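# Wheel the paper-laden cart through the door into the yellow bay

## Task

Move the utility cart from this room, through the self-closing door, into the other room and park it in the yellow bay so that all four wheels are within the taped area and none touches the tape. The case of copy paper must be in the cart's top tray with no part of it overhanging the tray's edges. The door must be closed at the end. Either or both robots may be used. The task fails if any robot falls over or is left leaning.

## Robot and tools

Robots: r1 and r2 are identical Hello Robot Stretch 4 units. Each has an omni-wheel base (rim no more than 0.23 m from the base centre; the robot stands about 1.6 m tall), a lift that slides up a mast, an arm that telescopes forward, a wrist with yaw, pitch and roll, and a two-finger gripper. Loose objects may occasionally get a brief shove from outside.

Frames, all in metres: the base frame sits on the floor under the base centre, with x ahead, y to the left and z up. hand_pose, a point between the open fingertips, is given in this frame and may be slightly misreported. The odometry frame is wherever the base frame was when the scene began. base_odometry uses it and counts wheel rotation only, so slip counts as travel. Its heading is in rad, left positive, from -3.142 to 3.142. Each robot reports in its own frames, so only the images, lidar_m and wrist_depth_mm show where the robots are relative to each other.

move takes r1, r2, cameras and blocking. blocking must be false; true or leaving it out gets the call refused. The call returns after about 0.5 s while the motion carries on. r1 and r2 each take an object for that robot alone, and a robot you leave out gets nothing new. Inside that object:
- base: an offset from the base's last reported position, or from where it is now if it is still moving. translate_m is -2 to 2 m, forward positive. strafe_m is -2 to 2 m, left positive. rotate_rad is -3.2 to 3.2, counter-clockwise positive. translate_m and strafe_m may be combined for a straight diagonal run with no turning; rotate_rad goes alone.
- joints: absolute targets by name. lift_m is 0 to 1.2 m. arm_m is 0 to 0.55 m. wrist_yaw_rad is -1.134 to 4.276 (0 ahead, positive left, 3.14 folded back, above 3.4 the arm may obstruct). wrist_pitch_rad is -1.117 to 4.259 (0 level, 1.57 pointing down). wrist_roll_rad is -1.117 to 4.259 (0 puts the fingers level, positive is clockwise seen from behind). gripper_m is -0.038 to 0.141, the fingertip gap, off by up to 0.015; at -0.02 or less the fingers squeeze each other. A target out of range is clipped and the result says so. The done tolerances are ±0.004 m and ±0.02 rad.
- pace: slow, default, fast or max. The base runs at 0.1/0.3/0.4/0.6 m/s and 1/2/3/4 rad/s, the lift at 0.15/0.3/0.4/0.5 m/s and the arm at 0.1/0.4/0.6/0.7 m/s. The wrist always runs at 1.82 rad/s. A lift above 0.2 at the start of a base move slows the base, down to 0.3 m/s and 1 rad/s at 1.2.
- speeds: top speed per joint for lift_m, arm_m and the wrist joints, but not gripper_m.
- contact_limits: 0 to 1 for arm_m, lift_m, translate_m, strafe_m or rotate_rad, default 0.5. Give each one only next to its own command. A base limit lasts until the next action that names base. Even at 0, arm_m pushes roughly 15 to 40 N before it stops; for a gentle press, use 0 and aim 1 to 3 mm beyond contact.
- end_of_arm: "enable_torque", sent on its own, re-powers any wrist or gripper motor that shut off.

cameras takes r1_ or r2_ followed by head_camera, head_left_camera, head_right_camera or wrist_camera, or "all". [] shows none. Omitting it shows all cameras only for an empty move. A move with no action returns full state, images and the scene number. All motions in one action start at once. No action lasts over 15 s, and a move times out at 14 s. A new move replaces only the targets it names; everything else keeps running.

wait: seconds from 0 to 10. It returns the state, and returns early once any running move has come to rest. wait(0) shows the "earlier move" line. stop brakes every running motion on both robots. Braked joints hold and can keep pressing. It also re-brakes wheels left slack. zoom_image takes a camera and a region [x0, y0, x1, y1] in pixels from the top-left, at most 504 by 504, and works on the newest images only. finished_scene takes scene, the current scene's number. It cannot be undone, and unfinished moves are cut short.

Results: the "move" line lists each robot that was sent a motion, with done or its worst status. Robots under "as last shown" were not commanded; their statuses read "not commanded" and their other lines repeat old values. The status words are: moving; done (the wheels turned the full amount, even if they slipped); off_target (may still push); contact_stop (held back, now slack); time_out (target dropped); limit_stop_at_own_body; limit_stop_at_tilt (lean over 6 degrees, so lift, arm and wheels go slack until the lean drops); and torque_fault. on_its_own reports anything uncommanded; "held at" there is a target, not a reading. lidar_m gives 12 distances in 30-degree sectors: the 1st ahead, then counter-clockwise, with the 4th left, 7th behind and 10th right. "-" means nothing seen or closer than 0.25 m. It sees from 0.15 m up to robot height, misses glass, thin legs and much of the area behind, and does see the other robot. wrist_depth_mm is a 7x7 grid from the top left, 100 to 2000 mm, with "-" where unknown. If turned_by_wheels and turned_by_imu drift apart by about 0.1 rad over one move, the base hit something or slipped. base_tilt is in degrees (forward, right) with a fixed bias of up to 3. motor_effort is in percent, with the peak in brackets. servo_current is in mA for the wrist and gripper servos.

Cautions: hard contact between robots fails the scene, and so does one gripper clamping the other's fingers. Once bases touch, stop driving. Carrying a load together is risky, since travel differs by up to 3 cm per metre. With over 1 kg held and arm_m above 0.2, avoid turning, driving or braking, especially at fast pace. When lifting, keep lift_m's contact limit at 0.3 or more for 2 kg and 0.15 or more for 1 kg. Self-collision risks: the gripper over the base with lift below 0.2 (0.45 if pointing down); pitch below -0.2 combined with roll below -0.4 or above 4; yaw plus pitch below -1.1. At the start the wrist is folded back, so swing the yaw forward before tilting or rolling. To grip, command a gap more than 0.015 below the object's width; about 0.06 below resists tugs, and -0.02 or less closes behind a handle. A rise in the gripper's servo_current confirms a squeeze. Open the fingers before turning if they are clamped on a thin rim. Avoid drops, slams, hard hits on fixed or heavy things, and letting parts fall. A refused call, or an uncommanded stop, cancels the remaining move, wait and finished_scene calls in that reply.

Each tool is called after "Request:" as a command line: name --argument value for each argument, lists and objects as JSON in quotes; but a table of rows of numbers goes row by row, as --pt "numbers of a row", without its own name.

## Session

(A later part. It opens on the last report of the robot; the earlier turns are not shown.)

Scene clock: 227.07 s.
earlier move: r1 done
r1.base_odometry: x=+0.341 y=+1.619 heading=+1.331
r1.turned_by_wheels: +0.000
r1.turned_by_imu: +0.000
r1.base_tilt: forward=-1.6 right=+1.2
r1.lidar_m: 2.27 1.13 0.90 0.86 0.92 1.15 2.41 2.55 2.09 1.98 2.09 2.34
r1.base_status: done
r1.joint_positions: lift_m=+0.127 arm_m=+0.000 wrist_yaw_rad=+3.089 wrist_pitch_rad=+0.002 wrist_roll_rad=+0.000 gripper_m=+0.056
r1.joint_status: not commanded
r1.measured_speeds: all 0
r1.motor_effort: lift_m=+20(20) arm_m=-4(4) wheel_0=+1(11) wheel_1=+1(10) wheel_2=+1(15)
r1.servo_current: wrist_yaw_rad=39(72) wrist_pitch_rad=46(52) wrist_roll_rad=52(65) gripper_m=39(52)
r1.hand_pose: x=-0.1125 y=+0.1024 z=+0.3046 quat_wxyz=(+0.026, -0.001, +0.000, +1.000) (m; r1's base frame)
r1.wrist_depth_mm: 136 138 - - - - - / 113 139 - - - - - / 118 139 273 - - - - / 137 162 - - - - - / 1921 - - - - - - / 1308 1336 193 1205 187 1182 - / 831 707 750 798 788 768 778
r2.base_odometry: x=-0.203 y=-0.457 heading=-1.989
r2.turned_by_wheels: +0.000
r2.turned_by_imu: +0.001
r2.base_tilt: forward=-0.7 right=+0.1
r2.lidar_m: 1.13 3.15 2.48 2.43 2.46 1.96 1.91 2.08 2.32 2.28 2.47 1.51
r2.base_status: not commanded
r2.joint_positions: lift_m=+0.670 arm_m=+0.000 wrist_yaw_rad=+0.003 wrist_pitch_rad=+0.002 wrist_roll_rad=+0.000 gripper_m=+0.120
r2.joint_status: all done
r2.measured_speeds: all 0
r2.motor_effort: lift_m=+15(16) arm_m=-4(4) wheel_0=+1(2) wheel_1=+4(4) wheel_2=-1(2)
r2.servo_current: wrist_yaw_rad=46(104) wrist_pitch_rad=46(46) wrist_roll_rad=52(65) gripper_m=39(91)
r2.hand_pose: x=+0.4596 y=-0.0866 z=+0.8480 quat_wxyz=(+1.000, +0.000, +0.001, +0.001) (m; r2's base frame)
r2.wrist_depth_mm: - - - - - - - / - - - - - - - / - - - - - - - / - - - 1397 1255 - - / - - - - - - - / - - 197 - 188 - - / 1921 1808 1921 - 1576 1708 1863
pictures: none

Request:
move --r2 '{"base": {"translate_m": 0.42, "strafe_m": 0.08}, "joints": {"wrist_yaw_rad": -0.3, "wrist_roll_rad": 1.57, "gripper_m": 0.1}, "pace": "fast"}' --blocking false --cameras '["r1_head_camera", "r1_head_left_camera", "r1_head_right_camera"]'

Request:
wait --seconds 2.5 --cameras '["r2_head_camera", "r2_wrist_camera"]'

Request:
zoom_image --camera "r2_head_camera" --region '[110, 200, 330, 480]'

Scene clock: 266.77 s.
move: r2 moving
r1: as last shown
r1.base_tilt: forward=-1.6 right=+1.3
r1.lidar_m: 2.26 1.14 0.91 0.86 0.92 1.15 2.42 2.55 2.07 1.98 2.07 2.37
r1.motor_effort: lift_m=+20(20) arm_m=-4(4) wheel_0=+0(1) wheel_1=+0(1) wheel_2=+1(1)
r1.servo_current: wrist_yaw_rad=46(59) wrist_pitch_rad=39(46) wrist_roll_rad=33(59) gripper_m=39(46)
r1.wrist_depth_mm: 136 138 - - - - - / 113 139 - - - - - / 118 139 273 - - - - / 137 161 - - - - - / 1983 - - - - - - / 1281 1336 194 1182 187 1138 - / 842 707 750 809 798 778 778
r2.base_odometry: x=-0.214 y=-0.504 heading=-1.989
r2.turned_by_wheels: +0.000
r2.turned_by_imu: +0.001
r2.base_tilt: forward=-0.7 right=+0.1
r2.lidar_m: 1.08 3.13 2.50 2.41 2.49 1.98 1.94 2.12 2.33 2.27 2.50 1.27
r2.base_status: translate_m moving; strafe_m moving
r2.joint_positions: lift_m=+0.670 arm_m=+0.000 wrist_yaw_rad=-0.297 wrist_pitch_rad=+0.002 wrist_roll_rad=+0.642 gripper_m=+0.107
r2.joint_status: wrist_yaw_rad moving; wrist_roll_rad moving; gripper_m moving
r2.measured_speeds: translate_m=+0.185 strafe_m=+0.034 rotate_rad=-0.003 lift_m=+0.000 arm_m=+0.000 wrist_yaw_rad=-0.015 wrist_pitch_rad=+0.000 wrist_roll_rad=+1.820
r2.motor_effort: lift_m=+15(16) arm_m=-4(4) wheel_0=+10(10) wheel_1=+10(11) wheel_2=-15(15)
r2.servo_current: wrist_yaw_rad=52(130) wrist_pitch_rad=46(46) wrist_roll_rad=91(111) gripper_m=78(85)
r2.hand_pose: x=+0.4211 y=-0.1680 z=+0.8480 quat_wxyz=(+0.938, +0.312, -0.046, -0.141) (m; r2's base frame)
r2.wrist_depth_mm: - - - - - - - / - - - - - - - / - - - - - - - / - - 1205 - - - - / - - 1182 - - - 1618 / - - 195 1118 191 1464 1281 / - - - - 1618 1336 1118
pictures: r1_head_camera, r1_head_left_camera, r1_head_right_camera
Images, in order (width x height): r1_head_camera 420x560, r1_head_left_camera 420x672, r1_head_right_camera 420x672.

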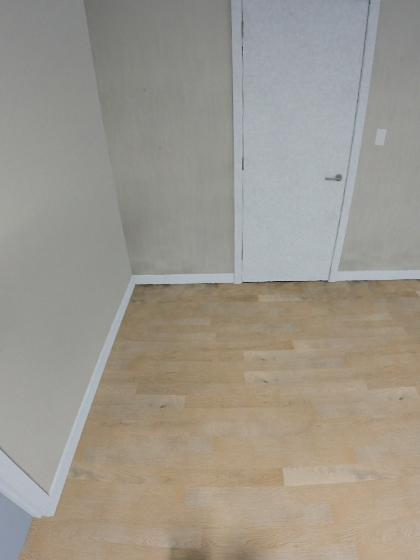

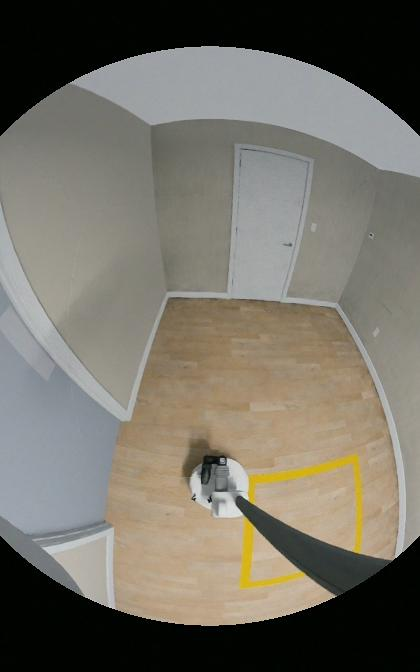

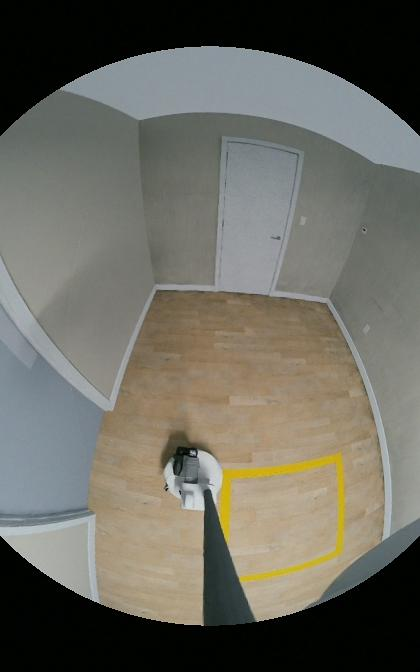

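Scene clock: 268.67 s.
earlier move: r2 done
r1.base_odometry: x=+0.341 y=+1.619 heading=+1.331
r1.turned_by_wheels: +0.000
r1.turned_by_imu: +0.000
r1.base_tilt: forward=-1.6 right=+1.3
r1.lidar_m: 2.28 1.14 0.90 0.85 0.92 1.15 2.42 2.56 2.07 1.98 2.05 2.35
r1.base_status: not commanded
r1.joint_positions: lift_m=+0.127 arm_m=+0.000 wrist_yaw_rad=+3.089 wrist_pitch_rad=+0.002 wrist_roll_rad=+0.000 gripper_m=+0.056
r1.joint_status: not commanded
r1.measured_speeds: all 0
r1.motor_effort: lift_m=+20(20) arm_m=-4(4) wheel_0=+1(2) wheel_1=+0(1) wheel_2=+1(1)
r1.servo_current: wrist_yaw_rad=52(65) wrist_pitch_rad=39(52) wrist_roll_rad=52(72) gripper_m=39(46)
r1.hand_pose: x=-0.1125 y=+0.1024 z=+0.3046 quat_wxyz=(+0.026, -0.001, +0.000, +1.000) (m; r1's base frame)
r1.wrist_depth_mm: 136 139 - - - - - / 113 139 - - - - - / 118 139 273 - - - - / 137 162 - - - - - / 1983 - - - - - - / 1308 1281 194 1205 187 1182 - / 842 699 741 798 809 778 778
r2.base_odometry: x=-0.301 y=-0.873 heading=-1.989
r2.turned_by_wheels: +0.000
r2.turned_by_imu: +0.001
r2.base_tilt: forward=-0.7 right=+0.1
r2.lidar_m: 0.74 3.01 2.37 2.30 2.50 2.35 2.30 2.50 2.43 2.41 2.62 0.72
r2.base_status: done
r2.joint_positions: lift_m=+0.670 arm_m=+0.000 wrist_yaw_rad=-0.297 wrist_pitch_rad=+0.002 wrist_roll_rad=+1.568 gripper_m=+0.100
r2.joint_status: all done
r2.measured_speeds: all 0
r2.motor_effort: lift_m=+15(16) arm_m=-4(4) wheel_0=+4(10) wheel_1=+1(11) wheel_2=+0(16)
r2.servo_current: wrist_yaw_rad=52(130) wrist_pitch_rad=39(46) wrist_roll_rad=46(111) gripper_m=59(85)
r2.hand_pose: x=+0.4211 y=-0.1681 z=+0.8480 quat_wxyz=(+0.700, +0.698, -0.104, -0.105) (m; r2's base frame)
r2.wrist_depth_mm: - - - - - 1661 1160 / - - - - - 1708 1182 / - - - - - 1756 1182 / - - - 569 - 574 574 / - - 820 591 - 585 - / - - 193 591 193 591 - / - - - - - - 1182
wait: 1.90 of 2.5 s (r2 has come to rest)
pictures: r2_head_camera, r2_wrist_camera
Images, in order (width x height): r2_head_camera 420x560, r2_wrist_camera 616x392.

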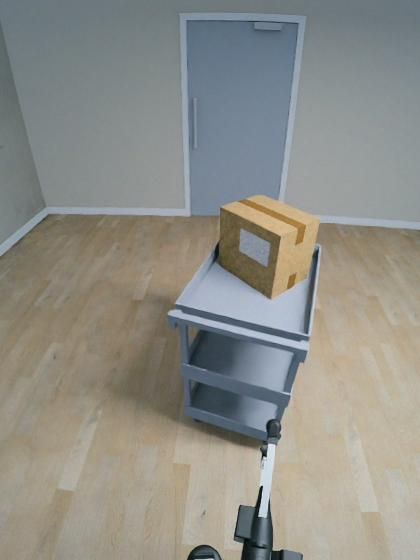

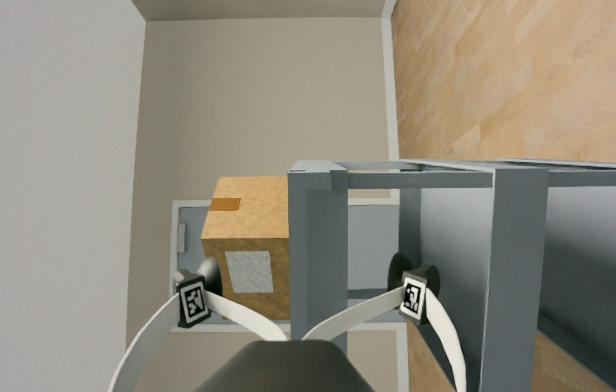

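Scaled by 1.800 from the camera's 420x560 image, which has a finer 1200x1600 frame.

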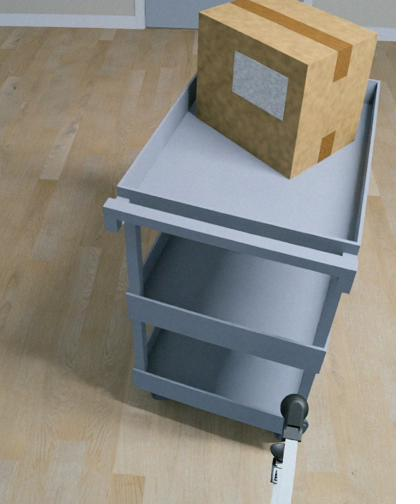

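Request:
zoom_image --camera "r2_wrist_camera" --region '[220, 140, 440, 360]'

Scaled by 2.291.

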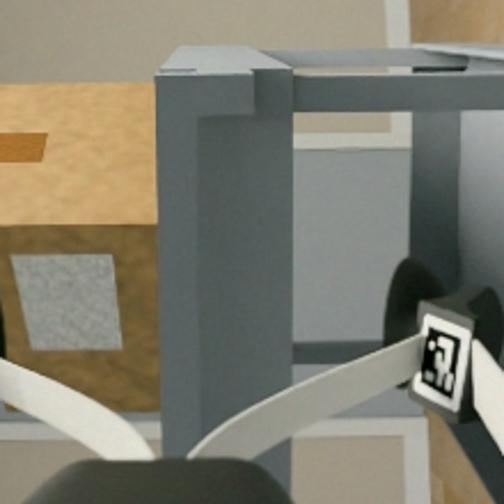

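Request:
move --r1 '{"base": {"translate_m": 0.22}, "pace": "fast"}' --r2 '{"base": {"translate_m": 0.2, "strafe_m": 0.085}, "joints": {"wrist_yaw_rad": -0.43, "lift_m": 0.685}}' --blocking false

Request:
wait --seconds 1.5

Request:
wait --seconds 1.0 --cameras '["r2_head_camera", "r2_wrist_camera", "r1_head_left_camera"]'

Scene clock: 329.67 s.
move: r1 moving; r2 moving
r1.base_odometry: x=+0.353 y=+1.668 heading=+1.331
r1.turned_by_wheels: +0.000
r1.turned_by_imu: +0.000
r1.base_tilt: forward=-1.6 right=+1.3
r1.lidar_m: 2.22 1.14 0.89 0.87 0.89 1.13 2.46 2.60 2.10 1.98 2.06 2.30
r1.base_status: translate_m moving
r1.joint_positions: lift_m=+0.127 arm_m=+0.000 wrist_yaw_rad=+3.089 wrist_pitch_rad=+0.002 wrist_roll_rad=+0.000 gripper_m=+0.056
r1.joint_status: not commanded
r1.measured_speeds: translate_m=+0.196 strafe_m=+0.000 rotate_rad=+0.000 lift_m=+0.000 arm_m=+0.000 wrist_yaw_rad=+0.000 wrist_pitch_rad=+0.000 wrist_roll_rad=+0.000
r1.motor_effort: lift_m=+20(20) arm_m=-4(4) wheel_0=+7(8) wheel_1=+7(8) wheel_2=-12(12)
r1.servo_current: wrist_yaw_rad=52(59) wrist_pitch_rad=39(52) wrist_roll_rad=39(72) gripper_m=39(46)
r1.hand_pose: x=-0.1125 y=+0.1024 z=+0.3046 quat_wxyz=(+0.026, -0.001, +0.000, +1.000) (m; r1's base frame)
r1.wrist_depth_mm: - 137 - - - - - / - 137 - - - - - / 110 138 211 - - - - / 125 139 - - - - - / 1618 - - - - - - / 1308 1336 192 1229 187 1182 946 / 854 741 759 809 798 778 809
r2.base_odometry: x=-0.301 y=-0.907 heading=-1.989
r2.turned_by_wheels: +0.000
r2.turned_by_imu: +0.001
r2.base_tilt: forward=-0.7 right=+0.1
r2.lidar_m: 0.72 2.98 2.35 2.28 2.49 2.39 2.33 2.55 2.46 2.40 2.67 0.71
r2.base_status: translate_m moving; strafe_m moving
r2.joint_positions: lift_m=+0.685 arm_m=+0.000 wrist_yaw_rad=-0.427 wrist_pitch_rad=+0.002 wrist_roll_rad=+1.568 gripper_m=+0.100
r2.joint_status: lift_m moving; wrist_yaw_rad moving
r2.measured_speeds: translate_m=+0.121 strafe_m=+0.052 rotate_rad=-0.006 lift_m=+0.000 arm_m=+0.000 wrist_yaw_rad=-0.001 wrist_pitch_rad=+0.000 wrist_roll_rad=+0.000
r2.motor_effort: lift_m=+20(24) arm_m=-4(4) wheel_0=+2(7) wheel_1=+8(11) wheel_2=-12(13)
r2.servo_current: wrist_yaw_rad=39(78) wrist_pitch_rad=46(46) wrist_roll_rad=52(59) gripper_m=46(65)
r2.hand_pose: x=+0.3972 y=-0.1990 z=+0.8625 quat_wxyz=(+0.692, +0.690, -0.149, -0.151) (m; r2's base frame)
r2.wrist_depth_mm: - - - - - 1708 1205 / - - - - - 1708 1205 / - - - - - 1756 1205 / - - - - - 1618 1138 / - - 917 564 1098 564 569 / - - 193 569 193 564 569 / - - - - - - 564
pictures: none

Scene clock: 330.93 s.
earlier move: r1 done; r2 moving
r1.base_odometry: x=+0.393 y=+1.833 heading=+1.331
r1.turned_by_wheels: +0.000
r1.turned_by_imu: +0.000
r1.base_tilt: forward=-1.6 right=+1.3
r1.lidar_m: 2.06 1.12 0.82 0.86 0.90 1.15 2.65 2.79 2.06 1.99 2.06 2.14
r1.base_status: done
r1.joint_positions: lift_m=+0.127 arm_m=+0.000 wrist_yaw_rad=+3.089 wrist_pitch_rad=+0.002 wrist_roll_rad=+0.000 gripper_m=+0.056
r1.joint_status: not commanded
r1.measured_speeds: all 0
r1.motor_effort: lift_m=+20(20) arm_m=-4(4) wheel_0=+1(9) wheel_1=+0(8) wheel_2=+0(14)
r1.servo_current: wrist_yaw_rad=59(65) wrist_pitch_rad=46(52) wrist_roll_rad=39(78) gripper_m=46(46)
r1.hand_pose: x=-0.1125 y=+0.1024 z=+0.3046 quat_wxyz=(+0.026, -0.001, +0.000, +1.000) (m; r1's base frame)
r1.wrist_depth_mm: 136 139 - - - - - / 113 139 - - - - 960 / 118 140 272 - - - 991 / 137 162 - - - - 991 / 1921 - - - - - 991 / 1160 1205 192 1182 188 1138 960 / 842 715 768 798 788 768 820
r2.base_odometry: x=-0.304 y=-1.090 heading=-1.989
r2.turned_by_wheels: +0.000
r2.turned_by_imu: +0.001
r2.base_tilt: forward=-0.7 right=+0.1
r2.lidar_m: 0.60 2.86 2.26 2.22 2.41 2.55 2.52 2.73 2.56 2.52 2.72 0.56
r2.base_status: translate_m moving; strafe_m moving
r2.joint_positions: lift_m=+0.685 arm_m=+0.000 wrist_yaw_rad=-0.427 wrist_pitch_rad=+0.002 wrist_roll_rad=+1.568 gripper_m=+0.100
r2.joint_status: all done
r2.measured_speeds: translate_m=+0.009 strafe_m=+0.003 rotate_rad=+0.000 lift_m=+0.000 arm_m=+0.000 wrist_yaw_rad=+0.000 wrist_pitch_rad=+0.000 wrist_roll_rad=+0.000
r2.motor_effort: lift_m=+21(24) arm_m=-4(4) wheel_0=+5(8) wheel_1=+2(11) wheel_2=-2(13)
r2.servo_current: wrist_yaw_rad=46(78) wrist_pitch_rad=39(46) wrist_roll_rad=52(59) gripper_m=46(65)
r2.hand_pose: x=+0.3972 y=-0.1991 z=+0.8625 quat_wxyz=(+0.692, +0.690, -0.149, -0.151) (m; r2's base frame)
r2.wrist_depth_mm: - - - - - 1756 1182 / - - - - - 1756 1182 / - - - 439 452 - 439 / - - 768 439 1042 - 439 / - - 683 661 439 - 436 / - - 193 436 193 - 439 / - - - - - - -
wait: 1.27 of 1.5 s (r1 has come to rest)
pictures: none

Scene clock: 331.23 s.
earlier move: r2 done
r1.base_odometry: x=+0.393 y=+1.833 heading=+1.331
r1.turned_by_wheels: +0.000
r1.turned_by_imu: +0.000
r1.base_tilt: forward=-1.6 right=+1.2
r1.lidar_m: 2.05 1.15 0.79 0.85 0.90 1.11 2.62 2.78 2.08 1.98 2.08 2.16
r1.base_status: done
r1.joint_positions: lift_m=+0.127 arm_m=+0.000 wrist_yaw_rad=+3.089 wrist_pitch_rad=+0.002 wrist_roll_rad=+0.000 gripper_m=+0.056
r1.joint_status: not commanded
r1.measured_speeds: all 0
r1.motor_effort: lift_m=+20(20) arm_m=-4(4) wheel_0=+1(9) wheel_1=+1(8) wheel_2=+0(14)
r1.servo_current: wrist_yaw_rad=46(65) wrist_pitch_rad=46(52) wrist_roll_rad=46(78) gripper_m=39(46)
r1.hand_pose: x=-0.1125 y=+0.1024 z=+0.3046 quat_wxyz=(+0.026, -0.001, +0.000, +1.000) (m; r1's base frame)
r1.wrist_depth_mm: 136 138 - - - - - / 113 139 - - - - 991 / 118 139 272 - - - 991 / 138 162 - - - - 1008 / 1983 - - - - - 1008 / 1205 1182 192 1182 187 1160 946 / 842 715 759 798 788 768 831
r2.base_odometry: x=-0.304 y=-1.090 heading=-1.989
r2.turned_by_wheels: +0.000
r2.turned_by_imu: +0.000
r2.base_tilt: forward=-0.7 right=+0.0
r2.lidar_m: 0.59 2.86 2.25 2.21 2.40 2.54 2.48 2.73 2.56 2.52 2.74 0.57
r2.base_status: done
r2.joint_positions: lift_m=+0.685 arm_m=+0.000 wrist_yaw_rad=-0.427 wrist_pitch_rad=+0.002 wrist_roll_rad=+1.568 gripper_m=+0.100
r2.joint_status: all done
r2.measured_speeds: all 0
r2.motor_effort: lift_m=+21(24) arm_m=-3(4) wheel_0=+5(8) wheel_1=+3(11) wheel_2=-4(13)
r2.servo_current: wrist_yaw_rad=52(78) wrist_pitch_rad=46(46) wrist_roll_rad=46(59) gripper_m=52(65)
r2.hand_pose: x=+0.3972 y=-0.1991 z=+0.8625 quat_wxyz=(+0.692, +0.690, -0.149, -0.151) (m; r2's base frame)
r2.wrist_depth_mm: - - - - - 1708 1182 / - - - - - 1708 1182 / - - - 436 449 - 442 / - - 778 439 1042 - 439 / - - 683 668 439 - 439 / - - 193 436 192 - 439 / - - - - - - -
wait: 0.30 of 1 s (r2 has come to rest)
pictures: r1_head_left_camera, r2_head_camera, r2_wrist_camera
Images, in order (width x height): r1_head_left_camera 420x672, r2_head_camera 420x560, r2_wrist_camera 616x392.

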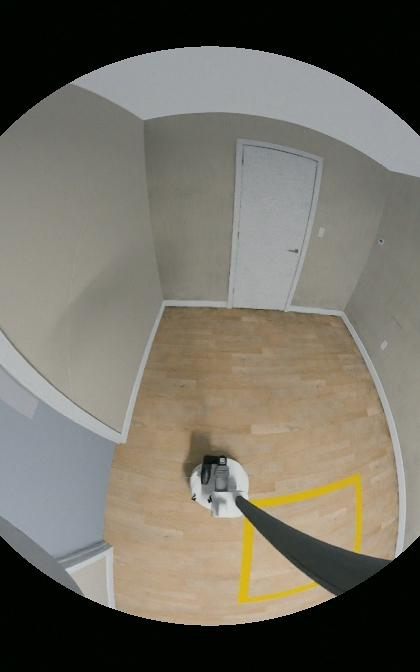

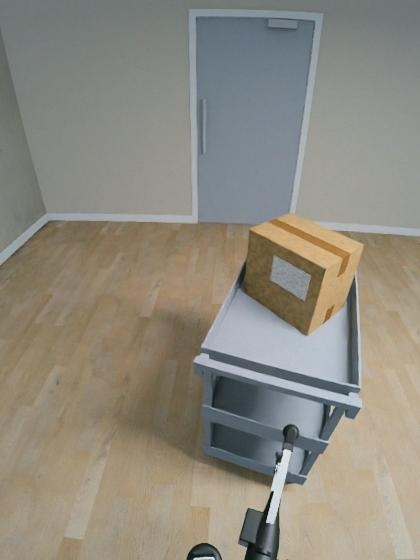

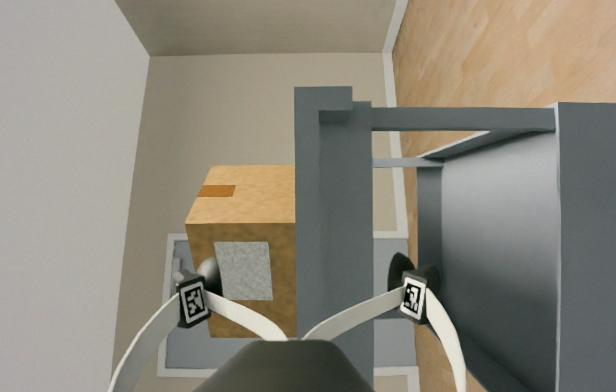

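Request:
move --r1 '{"base": {"strafe_m": 0.56}, "pace": "default"}' --r2 '{"base": {"translate_m": 0.155, "strafe_m": -0.071}, "pace": "default"}' --blocking false

Request:
wait --seconds 1.5 --cameras '["r2_head_camera", "r2_wrist_camera"]'

Request:
wait --seconds 1.5 --cameras '["r1_head_left_camera", "r1_head_right_camera", "r2_head_camera", "r2_wrist_camera"]'

Scene clock: 347.73 s.
move: r1 moving; r2 moving
r1.base_odometry: x=+0.358 y=+1.841 heading=+1.331
r1.turned_by_wheels: +0.000
r1.turned_by_imu: +0.000
r1.base_tilt: forward=-1.6 right=+1.3
r1.lidar_m: 2.03 1.09 0.79 0.82 0.88 1.08 2.64 2.77 2.13 1.99 2.11 2.15
r1.base_status: strafe_m moving
r1.joint_positions: lift_m=+0.127 arm_m=+0.000 wrist_yaw_rad=+3.089 wrist_pitch_rad=+0.002 wrist_roll_rad=+0.000 gripper_m=+0.056
r1.joint_status: not commanded
r1.measured_speeds: translate_m=+0.000 strafe_m=+0.140 rotate_rad=+0.002 lift_m=+0.000 arm_m=+0.000 wrist_yaw_rad=+0.000 wrist_pitch_rad=+0.000 wrist_roll_rad=+0.000
r1.motor_effort: lift_m=+20(20) arm_m=-4(4) wheel_0=-10(10) wheel_1=+8(9) wheel_2=+1(1)
r1.servo_current: wrist_yaw_rad=46(65) wrist_pitch_rad=46(46) wrist_roll_rad=39(59) gripper_m=33(46)
r1.hand_pose: x=-0.1125 y=+0.1024 z=+0.3046 quat_wxyz=(+0.026, -0.001, +0.000, +1.000) (m; r1's base frame)
r1.wrist_depth_mm: 136 138 - - - - 931 / 113 139 - - - - 946 / 117 139 270 - - - 946 / 137 161 - - - - 960 / 1983 - - - - - 946 / 1205 1229 194 1182 187 1078 960 / 842 164 759 809 798 768 798
r2.base_odometry: x=-0.330 y=-1.113 heading=-1.988
r2.turned_by_wheels: +0.000
r2.turned_by_imu: +0.001
r2.base_tilt: forward=-0.7 right=+0.1
r2.lidar_m: 0.56 2.86 2.28 2.20 2.38 2.55 2.54 2.73 2.54 2.50 2.72 0.55
r2.base_status: translate_m moving; strafe_m moving
r2.joint_positions: lift_m=+0.685 arm_m=+0.000 wrist_yaw_rad=-0.427 wrist_pitch_rad=+0.002 wrist_roll_rad=+1.568 gripper_m=+0.100
r2.joint_status: not commanded
r2.measured_speeds: translate_m=+0.122 strafe_m=-0.054 rotate_rad=+0.001 lift_m=+0.000 arm_m=+0.000 wrist_yaw_rad=+0.000 wrist_pitch_rad=+0.000 wrist_roll_rad=+0.000
r2.motor_effort: lift_m=+21(21) arm_m=-4(4) wheel_0=+7(12) wheel_1=+4(6) wheel_2=-13(14)
r2.servo_current: wrist_yaw_rad=39(52) wrist_pitch_rad=39(46) wrist_roll_rad=46(52) gripper_m=52(59)
r2.hand_pose: x=+0.3972 y=-0.1991 z=+0.8625 quat_wxyz=(+0.692, +0.690, -0.149, -0.151) (m; r2's base frame)
r2.wrist_depth_mm: - - - - - 1708 1182 / - - - - - 1618 1138 / - - - 407 415 683 415 / - - 715 407 1008 - - / - - 647 407 410 - - / - - 195 349 193 - - / - - - - - - -
pictures: none

Scene clock: 349.10 s.
earlier move: r1 moving; r2 done
r1.base_odometry: x=+0.000 y=+1.929 heading=+1.331
r1.turned_by_wheels: +0.000
r1.turned_by_imu: +0.002
r1.base_tilt: forward=-1.6 right=+1.3
r1.lidar_m: 1.57 0.58 0.43 0.46 0.49 0.69 1.74 2.81 2.52 2.40 2.50 2.15
r1.base_status: strafe_m moving
r1.joint_positions: lift_m=+0.127 arm_m=+0.000 wrist_yaw_rad=+3.089 wrist_pitch_rad=+0.002 wrist_roll_rad=+0.000 gripper_m=+0.056
r1.joint_status: not commanded
r1.measured_speeds: translate_m=+0.000 strafe_m=+0.300 rotate_rad=+0.002 lift_m=+0.000 arm_m=+0.000 wrist_yaw_rad=+0.000 wrist_pitch_rad=+0.000 wrist_roll_rad=+0.000
r1.motor_effort: lift_m=+20(20) arm_m=-4(4) wheel_0=-6(12) wheel_1=+5(10) wheel_2=-1(2)
r1.servo_current: wrist_yaw_rad=59(65) wrist_pitch_rad=46(52) wrist_roll_rad=46(65) gripper_m=46(46)
r1.hand_pose: x=-0.1125 y=+0.1024 z=+0.3046 quat_wxyz=(+0.026, -0.001, +0.000, +1.000) (m; r1's base frame)
r1.wrist_depth_mm: 136 138 - - - - 521 / 112 139 - - - - 525 / 116 140 263 - - 917 530 / 136 159 - - - 904 525 / 1921 - - - - 917 530 / 1160 1182 194 1205 188 - 525 / 854 750 750 798 798 699 525
r2.base_odometry: x=-0.432 y=-1.203 heading=-1.988
r2.turned_by_wheels: +0.000
r2.turned_by_imu: +0.000
r2.base_tilt: forward=-0.7 right=+0.1
r2.lidar_m: 0.41 2.95 2.32 2.26 2.46 2.72 2.66 2.88 2.52 2.46 0.47 0.42
r2.base_status: done
r2.joint_positions: lift_m=+0.685 arm_m=+0.000 wrist_yaw_rad=-0.427 wrist_pitch_rad=+0.002 wrist_roll_rad=+1.568 gripper_m=+0.100
r2.joint_status: not commanded
r2.measured_speeds: all 0
r2.motor_effort: lift_m=+21(21) arm_m=-4(4) wheel_0=+2(13) wheel_1=+5(6) wheel_2=-4(14)
r2.servo_current: wrist_yaw_rad=39(65) wrist_pitch_rad=39(46) wrist_roll_rad=46(59) gripper_m=59(59)
r2.hand_pose: x=+0.3972 y=-0.1991 z=+0.8625 quat_wxyz=(+0.692, +0.690, -0.149, -0.151) (m; r2's base frame)
r2.wrist_depth_mm: - - - 211 - 1661 1182 / - - - 228 271 277 279 / - - - 210 270 1618 - / - - 574 270 268 878 - / - - 500 270 268 866 - / - - 195 209 194 - - / - - 615 - - - -
wait: 1.37 of 1.5 s (r2 has come to rest)
pictures: r2_head_camera, r2_wrist_camera
Images, in order (width x height): r2_head_camera 420x560, r2_wrist_camera 616x392.

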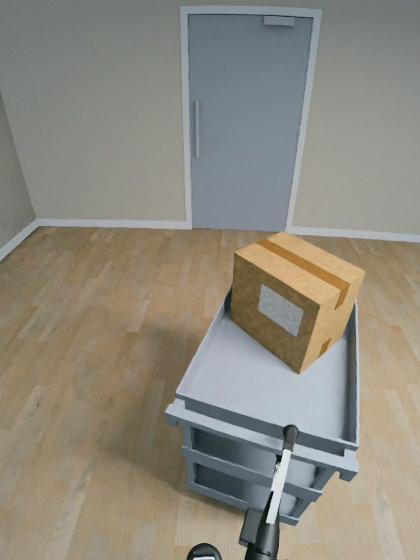

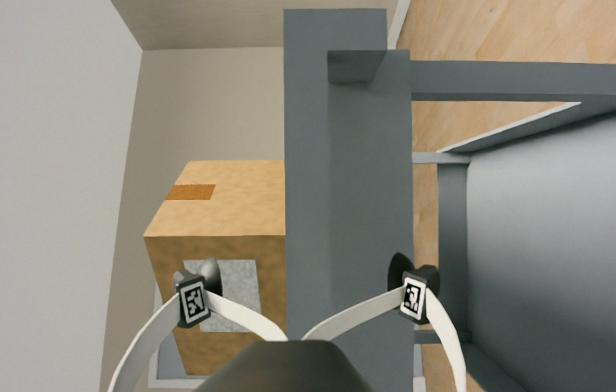

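Scene clock: 350.43 s.
earlier move: r1 done
r1.base_odometry: x=-0.151 y=+1.966 heading=+1.331
r1.turned_by_wheels: +0.000
r1.turned_by_imu: +0.001
r1.base_tilt: forward=-1.6 right=+1.3
r1.lidar_m: 0.99 0.32 0.29 0.29 0.34 0.46 1.03 2.79 2.67 2.55 2.64 2.15
r1.base_status: done
r1.joint_positions: lift_m=+0.127 arm_m=+0.000 wrist_yaw_rad=+3.089 wrist_pitch_rad=+0.002 wrist_roll_rad=+0.000 gripper_m=+0.056
r1.joint_status: not commanded
r1.measured_speeds: all 0
r1.motor_effort: lift_m=+20(20) arm_m=-4(4) wheel_0=-1(12) wheel_1=-1(10) wheel_2=-1(2)
r1.servo_current: wrist_yaw_rad=39(72) wrist_pitch_rad=46(52) wrist_roll_rad=46(65) gripper_m=39(46)
r1.hand_pose: x=-0.1125 y=+0.1024 z=+0.3046 quat_wxyz=(+0.026, -0.001, +0.000, +1.000) (m; r1's base frame)
r1.wrist_depth_mm: 136 139 - - 891 445 334 / 113 139 - - 891 445 340 / 118 139 272 - 891 445 343 / 137 162 - - 891 449 343 / 1921 - - 1983 891 452 325 / 1182 1182 194 1182 187 452 345 / 854 750 759 798 723 377 325
r2.base_odometry: x=-0.432 y=-1.203 heading=-1.988
r2.turned_by_wheels: +0.000
r2.turned_by_imu: +0.000
r2.base_tilt: forward=-0.7 right=+0.1
r2.lidar_m: 0.41 2.91 2.33 2.26 2.48 2.70 2.67 2.91 2.51 2.45 0.46 0.42
r2.base_status: done
r2.joint_positions: lift_m=+0.685 arm_m=+0.000 wrist_yaw_rad=-0.427 wrist_pitch_rad=+0.002 wrist_roll_rad=+1.568 gripper_m=+0.100
r2.joint_status: not commanded
r2.measured_speeds: all 0
r2.motor_effort: lift_m=+21(21) arm_m=-4(4) wheel_0=+2(13) wheel_1=+5(6) wheel_2=-4(14)
r2.servo_current: wrist_yaw_rad=33(65) wrist_pitch_rad=39(46) wrist_roll_rad=46(65) gripper_m=59(59)
r2.hand_pose: x=+0.3972 y=-0.1991 z=+0.8625 quat_wxyz=(+0.692, +0.690, -0.149, -0.151) (m; r2's base frame)
r2.wrist_depth_mm: - - - 211 - 1708 1182 / - - - 229 270 277 281 / - - - 211 270 1618 - / - - 574 270 268 878 - / - - 496 270 270 878 - / - - 196 209 194 - - / - - 621 - - - -
wait: 1.33 of 1.5 s (r1 has come to rest)
pictures: r1_head_left_camera, r1_head_right_camera, r2_head_camera, r2_wrist_camera
Images, in order (width x height): r1_head_left_camera 420x672, r1_head_right_camera 420x672, r2_head_camera 420x560, r2_wrist_camera 616x392.

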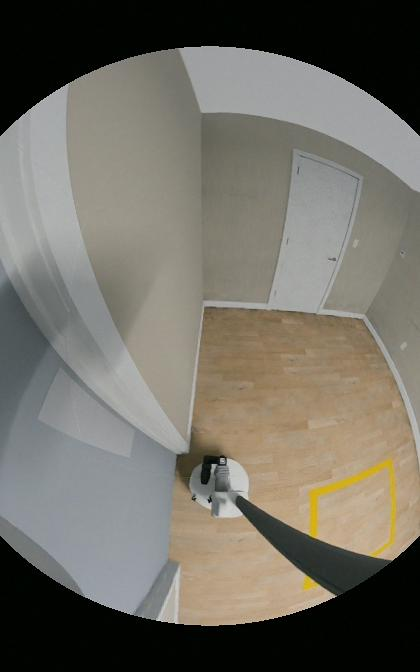

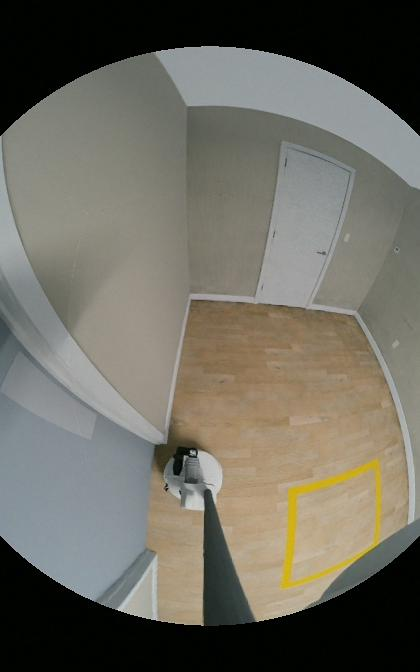

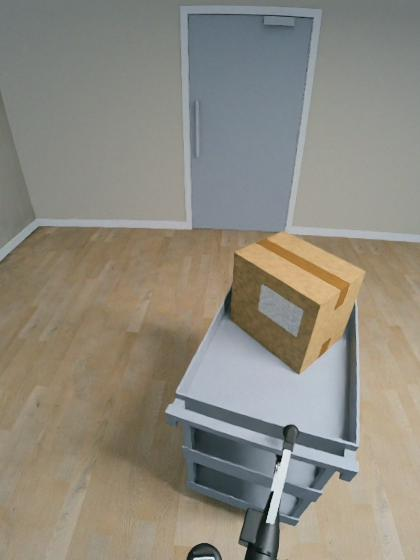

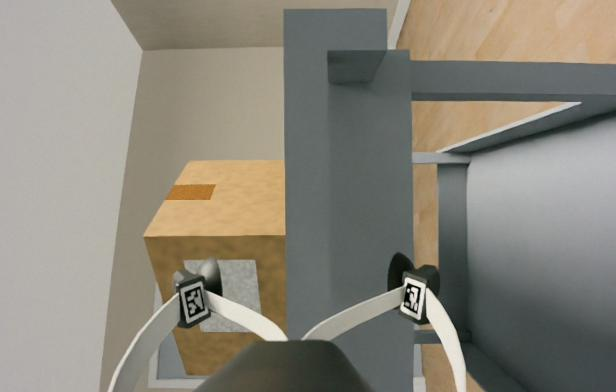

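Request:
move --r1 '{"base": {"translate_m": -0.07, "strafe_m": 0.04}, "pace": "default"}' --r2 '{"base": {"translate_m": 0.044, "strafe_m": 0.035}, "pace": "default"}' --blocking false

Request:
wait --seconds 0.7

Request:
move --r1 '{"base": {"strafe_m": 0.35}, "speeds": {}, "pace": "default", "contact_limits": {"strafe_m": 0.6}}' --r2 '{"joints": {"gripper_m": -0.036}}' --blocking false

Request:
wait --seconds 1.2 --cameras '["r1_head_left_camera", "r2_head_camera", "r2_wrist_camera"]'

Scene clock: 364.27 s.
move: r1 moving; r2 moving
r1.base_odometry: x=-0.176 y=+1.940 heading=+1.331
r1.turned_by_wheels: +0.000
r1.turned_by_imu: +0.000
r1.base_tilt: forward=-1.6 right=+1.3
r1.lidar_m: 0.89 0.34 0.30 0.28 0.31 0.46 0.98 2.75 2.68 2.58 2.69 2.18
r1.base_status: translate_m moving; strafe_m moving
r1.joint_positions: lift_m=+0.127 arm_m=+0.000 wrist_yaw_rad=+3.089 wrist_pitch_rad=+0.002 wrist_roll_rad=+0.000 gripper_m=+0.056
r1.joint_status: not commanded
r1.measured_speeds: translate_m=-0.122 strafe_m=+0.070 rotate_rad=+0.003 lift_m=+0.000 arm_m=+0.000 wrist_yaw_rad=+0.000 wrist_pitch_rad=+0.000 wrist_roll_rad=+0.000
r1.motor_effort: lift_m=+20(20) arm_m=-4(4) wheel_0=-9(10) wheel_1=-2(3) wheel_2=+9(9)
r1.servo_current: wrist_yaw_rad=46(52) wrist_pitch_rad=46(46) wrist_roll_rad=52(65) gripper_m=39(46)
r1.hand_pose: x=-0.1125 y=+0.1024 z=+0.3046 quat_wxyz=(+0.026, -0.001, +0.000, +1.000) (m; r1's base frame)
r1.wrist_depth_mm: 136 138 - - 809 418 314 / 113 139 - - 809 415 315 / 118 140 272 - 820 421 306 / 137 161 - - 820 424 307 / 1983 - - 1921 831 418 320 / 1160 1205 193 1182 187 421 320 / 842 759 750 798 564 353 320
r2.base_odometry: x=-0.423 y=-1.235 heading=-1.989
r2.turned_by_wheels: +0.000
r2.turned_by_imu: +0.000
r2.base_tilt: forward=-0.7 right=+0.1
r2.lidar_m: 0.41 2.91 2.28 2.25 2.43 2.73 2.69 2.89 2.51 2.49 0.44 0.41
r2.base_status: translate_m moving; strafe_m moving
r2.joint_positions: lift_m=+0.685 arm_m=+0.000 wrist_yaw_rad=-0.427 wrist_pitch_rad=+0.002 wrist_roll_rad=+1.568 gripper_m=+0.100
r2.joint_status: not commanded
r2.measured_speeds: translate_m=+0.095 strafe_m=+0.074 rotate_rad=+0.005 lift_m=+0.000 arm_m=+0.000 wrist_yaw_rad=+0.000 wrist_pitch_rad=+0.000 wrist_roll_rad=+0.000
r2.motor_effort: lift_m=+21(21) arm_m=-4(4) wheel_0=-3(7) wheel_1=+7(10) wheel_2=-9(12)
r2.servo_current: wrist_yaw_rad=39(59) wrist_pitch_rad=39(46) wrist_roll_rad=46(59) gripper_m=52(59)
r2.hand_pose: x=+0.3972 y=-0.1991 z=+0.8625 quat_wxyz=(+0.692, +0.690, -0.149, -0.151) (m; r2's base frame)
r2.wrist_depth_mm: - - - 198 258 264 264 / - - - 197 257 1618 1078 / - - - 197 255 842 - / - - 525 256 256 854 - / - - 492 255 256 854 - / - - 195 196 194 - - / - - 609 - - - -
pictures: none

Scene clock: 364.97 s.
earlier move: r1 moving; r2 done
r1.base_odometry: x=-0.206 y=+1.908 heading=+1.331
r1.turned_by_wheels: +0.000
r1.turned_by_imu: +0.000
r1.base_tilt: forward=-1.6 right=+1.3
r1.lidar_m: 0.84 0.35 0.28 0.25 0.30 0.42 0.91 2.71 2.66 2.58 2.69 2.23
r1.base_status: translate_m moving; strafe_m moving
r1.joint_positions: lift_m=+0.127 arm_m=+0.000 wrist_yaw_rad=+3.089 wrist_pitch_rad=+0.002 wrist_roll_rad=+0.000 gripper_m=+0.056
r1.joint_status: not commanded
r1.measured_speeds: all 0
r1.motor_effort: lift_m=+20(20) arm_m=-4(4) wheel_0=+1(10) wheel_1=-2(4) wheel_2=+1(9)
r1.servo_current: wrist_yaw_rad=46(65) wrist_pitch_rad=39(52) wrist_roll_rad=46(72) gripper_m=39(52)
r1.hand_pose: x=-0.1125 y=+0.1024 z=+0.3046 quat_wxyz=(+0.026, -0.001, +0.000, +1.000) (m; r1's base frame)
r1.wrist_depth_mm: 136 139 - - 820 373 282 / 113 139 - - 539 375 283 / 117 139 273 - 539 377 273 / 137 162 - - 554 379 287 / 1983 - - 1983 549 377 274 / 1205 1229 193 1182 187 377 286 / 854 741 750 153 549 317 274
r2.base_odometry: x=-0.418 y=-1.257 heading=-1.989
r2.turned_by_wheels: +0.000
r2.turned_by_imu: +0.000
r2.base_tilt: forward=-0.7 right=+0.1
r2.lidar_m: 0.39 2.86 2.28 2.23 2.38 2.75 2.70 2.93 2.56 2.51 0.41 0.40
r2.base_status: done
r2.joint_positions: lift_m=+0.685 arm_m=+0.000 wrist_yaw_rad=-0.429 wrist_pitch_rad=+0.002 wrist_roll_rad=+1.568 gripper_m=+0.100
r2.joint_status: not commanded
r2.measured_speeds: all 0
r2.motor_effort: lift_m=+21(21) arm_m=-3(4) wheel_0=-2(7) wheel_1=+3(10) wheel_2=-7(12)
r2.servo_current: wrist_yaw_rad=52(59) wrist_pitch_rad=33(46) wrist_roll_rad=59(59) gripper_m=52(59)
r2.hand_pose: x=+0.3968 y=-0.1995 z=+0.8625 quat_wxyz=(+0.692, +0.690, -0.150, -0.151) (m; r2's base frame)
r2.wrist_depth_mm: - - - 187 248 1397 277 / - - - 187 247 1708 1138 / - - 647 186 246 842 - / - - 484 186 245 842 - / - - 488 185 245 778 - / - - 195 185 195 - - / - - 603 - 243 - -
wait: 0.70 s; no rest
pictures: none

r1: "speeds" must be an object that gives a speed for at least one key that is commanded beside it, as in {"wrist_pitch_rad": 1.82}; or leave "speeds" out

not run: a call was refused earlier in this reply.

Request:
move --r1 '{"base": {"strafe_m": 0.3}, "pace": "slow", "contact_limits": {"strafe_m": 0.6}}' --r2 '{"joints": {"gripper_m": -0.036}}' --blocking false

Request:
wait --seconds 1.5 --cameras '["r1_head_left_camera", "r2_head_camera", "r2_wrist_camera"]'

Scene clock: 369.23 s.
earlier move: r1 done
move: r1 moving; r2 moving
r1.base_odometry: x=-0.220 y=+1.911 heading=+1.331
r1.turned_by_wheels: +0.000
r1.turned_by_imu: +0.000
r1.base_tilt: forward=-1.5 right=+1.3
r1.lidar_m: 0.76 0.34 0.27 0.25 0.27 0.40 0.79 2.72 2.71 2.62 2.71 2.23
r1.base_status: strafe_m moving
r1.joint_positions: lift_m=+0.127 arm_m=+0.000 wrist_yaw_rad=+3.089 wrist_pitch_rad=+0.002 wrist_roll_rad=+0.000 gripper_m=+0.056
r1.joint_status: not commanded
r1.measured_speeds: translate_m=+0.000 strafe_m=+0.057 rotate_rad=-0.001 lift_m=+0.000 arm_m=+0.000 wrist_yaw_rad=+0.000 wrist_pitch_rad=+0.000 wrist_roll_rad=+0.000
r1.motor_effort: lift_m=+20(20) arm_m=-4(4) wheel_0=-6(8) wheel_1=+8(8) wheel_2=-1(1)
r1.servo_current: wrist_yaw_rad=52(65) wrist_pitch_rad=39(52) wrist_roll_rad=52(59) gripper_m=46(46)
r1.contact_limits: strafe_m 0.6
r1.hand_pose: x=-0.1125 y=+0.1024 z=+0.3046 quat_wxyz=(+0.026, -0.001, +0.000, +1.000) (m; r1's base frame)
r1.wrist_depth_mm: 136 139 - - 544 349 263 / 113 139 - - 549 351 265 / 118 140 274 - 512 353 268 / 137 162 - - 564 353 256 / 1863 - - 1921 564 353 268 / 1160 1182 194 1182 187 355 257 / 831 759 750 153 512 297 257
r2.base_odometry: x=-0.418 y=-1.257 heading=-1.989
r2.turned_by_wheels: +0.000
r2.turned_by_imu: +0.000
r2.base_tilt: forward=-0.7 right=+0.0
r2.lidar_m: 0.40 2.87 2.28 2.22 2.37 2.75 2.71 2.96 2.56 2.51 0.42 0.37
r2.base_status: not commanded
r2.joint_positions: lift_m=+0.685 arm_m=+0.000 wrist_yaw_rad=-0.429 wrist_pitch_rad=+0.002 wrist_roll_rad=+1.568 gripper_m=+0.083
r2.joint_status: gripper_m moving
r2.measured_speeds: translate_m=+0.000 strafe_m=+0.000 rotate_rad=+0.000 lift_m=+0.000 arm_m=+0.000 wrist_yaw_rad=+0.000 wrist_pitch_rad=+0.001 wrist_roll_rad=+0.000
r2.motor_effort: lift_m=+21(21) arm_m=-4(4) wheel_0=-2(3) wheel_1=+2(3) wheel_2=-7(7)
r2.servo_current: wrist_yaw_rad=52(52) wrist_pitch_rad=39(46) wrist_roll_rad=52(65) gripper_m=137(137)
r2.hand_pose: x=+0.3968 y=-0.1995 z=+0.8625 quat_wxyz=(+0.692, +0.690, -0.150, -0.151) (m; r2's base frame)
r2.wrist_depth_mm: - - - 187 248 1397 278 / - - - 187 248 1708 580 / - - 661 187 247 831 - / - - 480 186 246 842 - / - - 488 185 245 854 - / - - 196 185 195 - - / - - 603 - 244 - -
pictures: none

Scene clock: 370.73 s.
earlier move: r1 moving; r2 moving
r1.base_odometry: x=-0.358 y=+1.945 heading=+1.331
r1.turned_by_wheels: +0.000
r1.turned_by_imu: -0.001
r1.base_tilt: forward=-1.6 right=+1.3
r1.lidar_m: 0.28 0.28 0.25 - 0.25 0.27 0.64 2.69 2.85 2.75 2.88 2.24
r1.base_status: strafe_m moving
r1.joint_positions: lift_m=+0.127 arm_m=+0.000 wrist_yaw_rad=+3.089 wrist_pitch_rad=+0.002 wrist_roll_rad=+0.000 gripper_m=+0.056
r1.joint_status: not commanded
r1.measured_speeds: translate_m=-0.001 strafe_m=+0.101 rotate_rad=+0.004 lift_m=+0.000 arm_m=+0.000 wrist_yaw_rad=+0.000 wrist_pitch_rad=+0.000 wrist_roll_rad=+0.000
r1.motor_effort: lift_m=+20(20) arm_m=-4(4) wheel_0=-18(21) wheel_1=+13(17) wheel_2=+3(3)
r1.servo_current: wrist_yaw_rad=39(65) wrist_pitch_rad=46(52) wrist_roll_rad=46(65) gripper_m=33(46)
r1.contact_limits: strafe_m 0.6
r1.hand_pose: x=-0.1125 y=+0.1024 z=+0.3046 quat_wxyz=(+0.026, -0.001, +0.000, +1.000) (m; r1's base frame)
r1.wrist_depth_mm: - 138 - 759 306 201 - / 111 139 - 759 309 202 - / 116 139 257 759 312 193 - / 136 156 - 788 314 194 - / 1863 - - 788 315 195 159 / 1205 1205 193 809 191 195 - / 842 759 759 143 290 175 -
r2.base_odometry: x=-0.418 y=-1.257 heading=-1.989
r2.turned_by_wheels: +0.000
r2.turned_by_imu: +0.001
r2.base_tilt: forward=-0.7 right=+0.1
r2.lidar_m: 0.38 2.85 2.29 2.22 2.40 2.74 2.71 2.93 2.54 2.51 0.41 0.41
r2.base_status: not commanded
r2.joint_positions: lift_m=+0.685 arm_m=+0.000 wrist_yaw_rad=-0.428 wrist_pitch_rad=+0.004 wrist_roll_rad=+1.568 gripper_m=-0.035
r2.joint_status: gripper_m moving
r2.measured_speeds: all 0
r2.motor_effort: lift_m=+21(21) arm_m=-4(4) wheel_0=-2(3) wheel_1=+3(3) wheel_2=-4(7)
r2.servo_current: wrist_yaw_rad=39(52) wrist_pitch_rad=39(52) wrist_roll_rad=46(65) gripper_m=111(280)
r2.hand_pose: x=+0.3971 y=-0.1992 z=+0.8619 quat_wxyz=(+0.692, +0.690, -0.149, -0.152) (m; r2's base frame)
r2.wrist_depth_mm: - - - 169 229 1499 1160 / - - - 169 229 1708 554 / - - 597 169 230 820 - / - - 466 229 229 - - / - - 488 170 230 - - / - - 184 170 179 - - / - - 603 - 230 1708 -
wait: 1.50 s; no rest
pictures: r1_head_left_camera, r2_head_camera, r2_wrist_camera
Images, in order (width x height): r1_head_left_camera 420x672, r2_head_camera 420x560, r2_wrist_camera 616x392.

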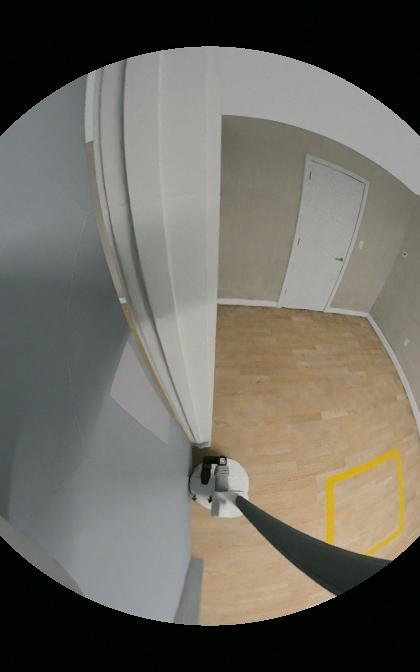

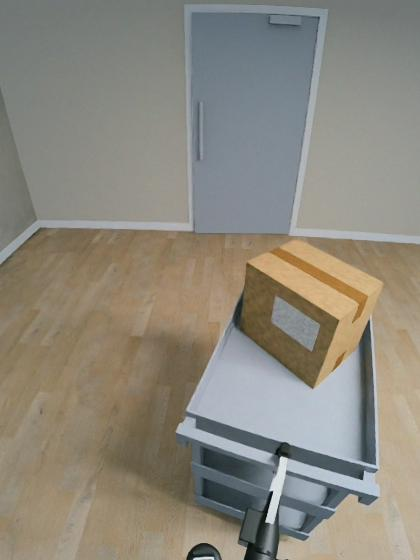

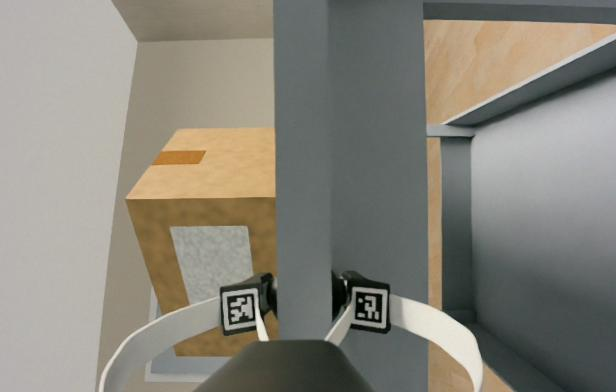

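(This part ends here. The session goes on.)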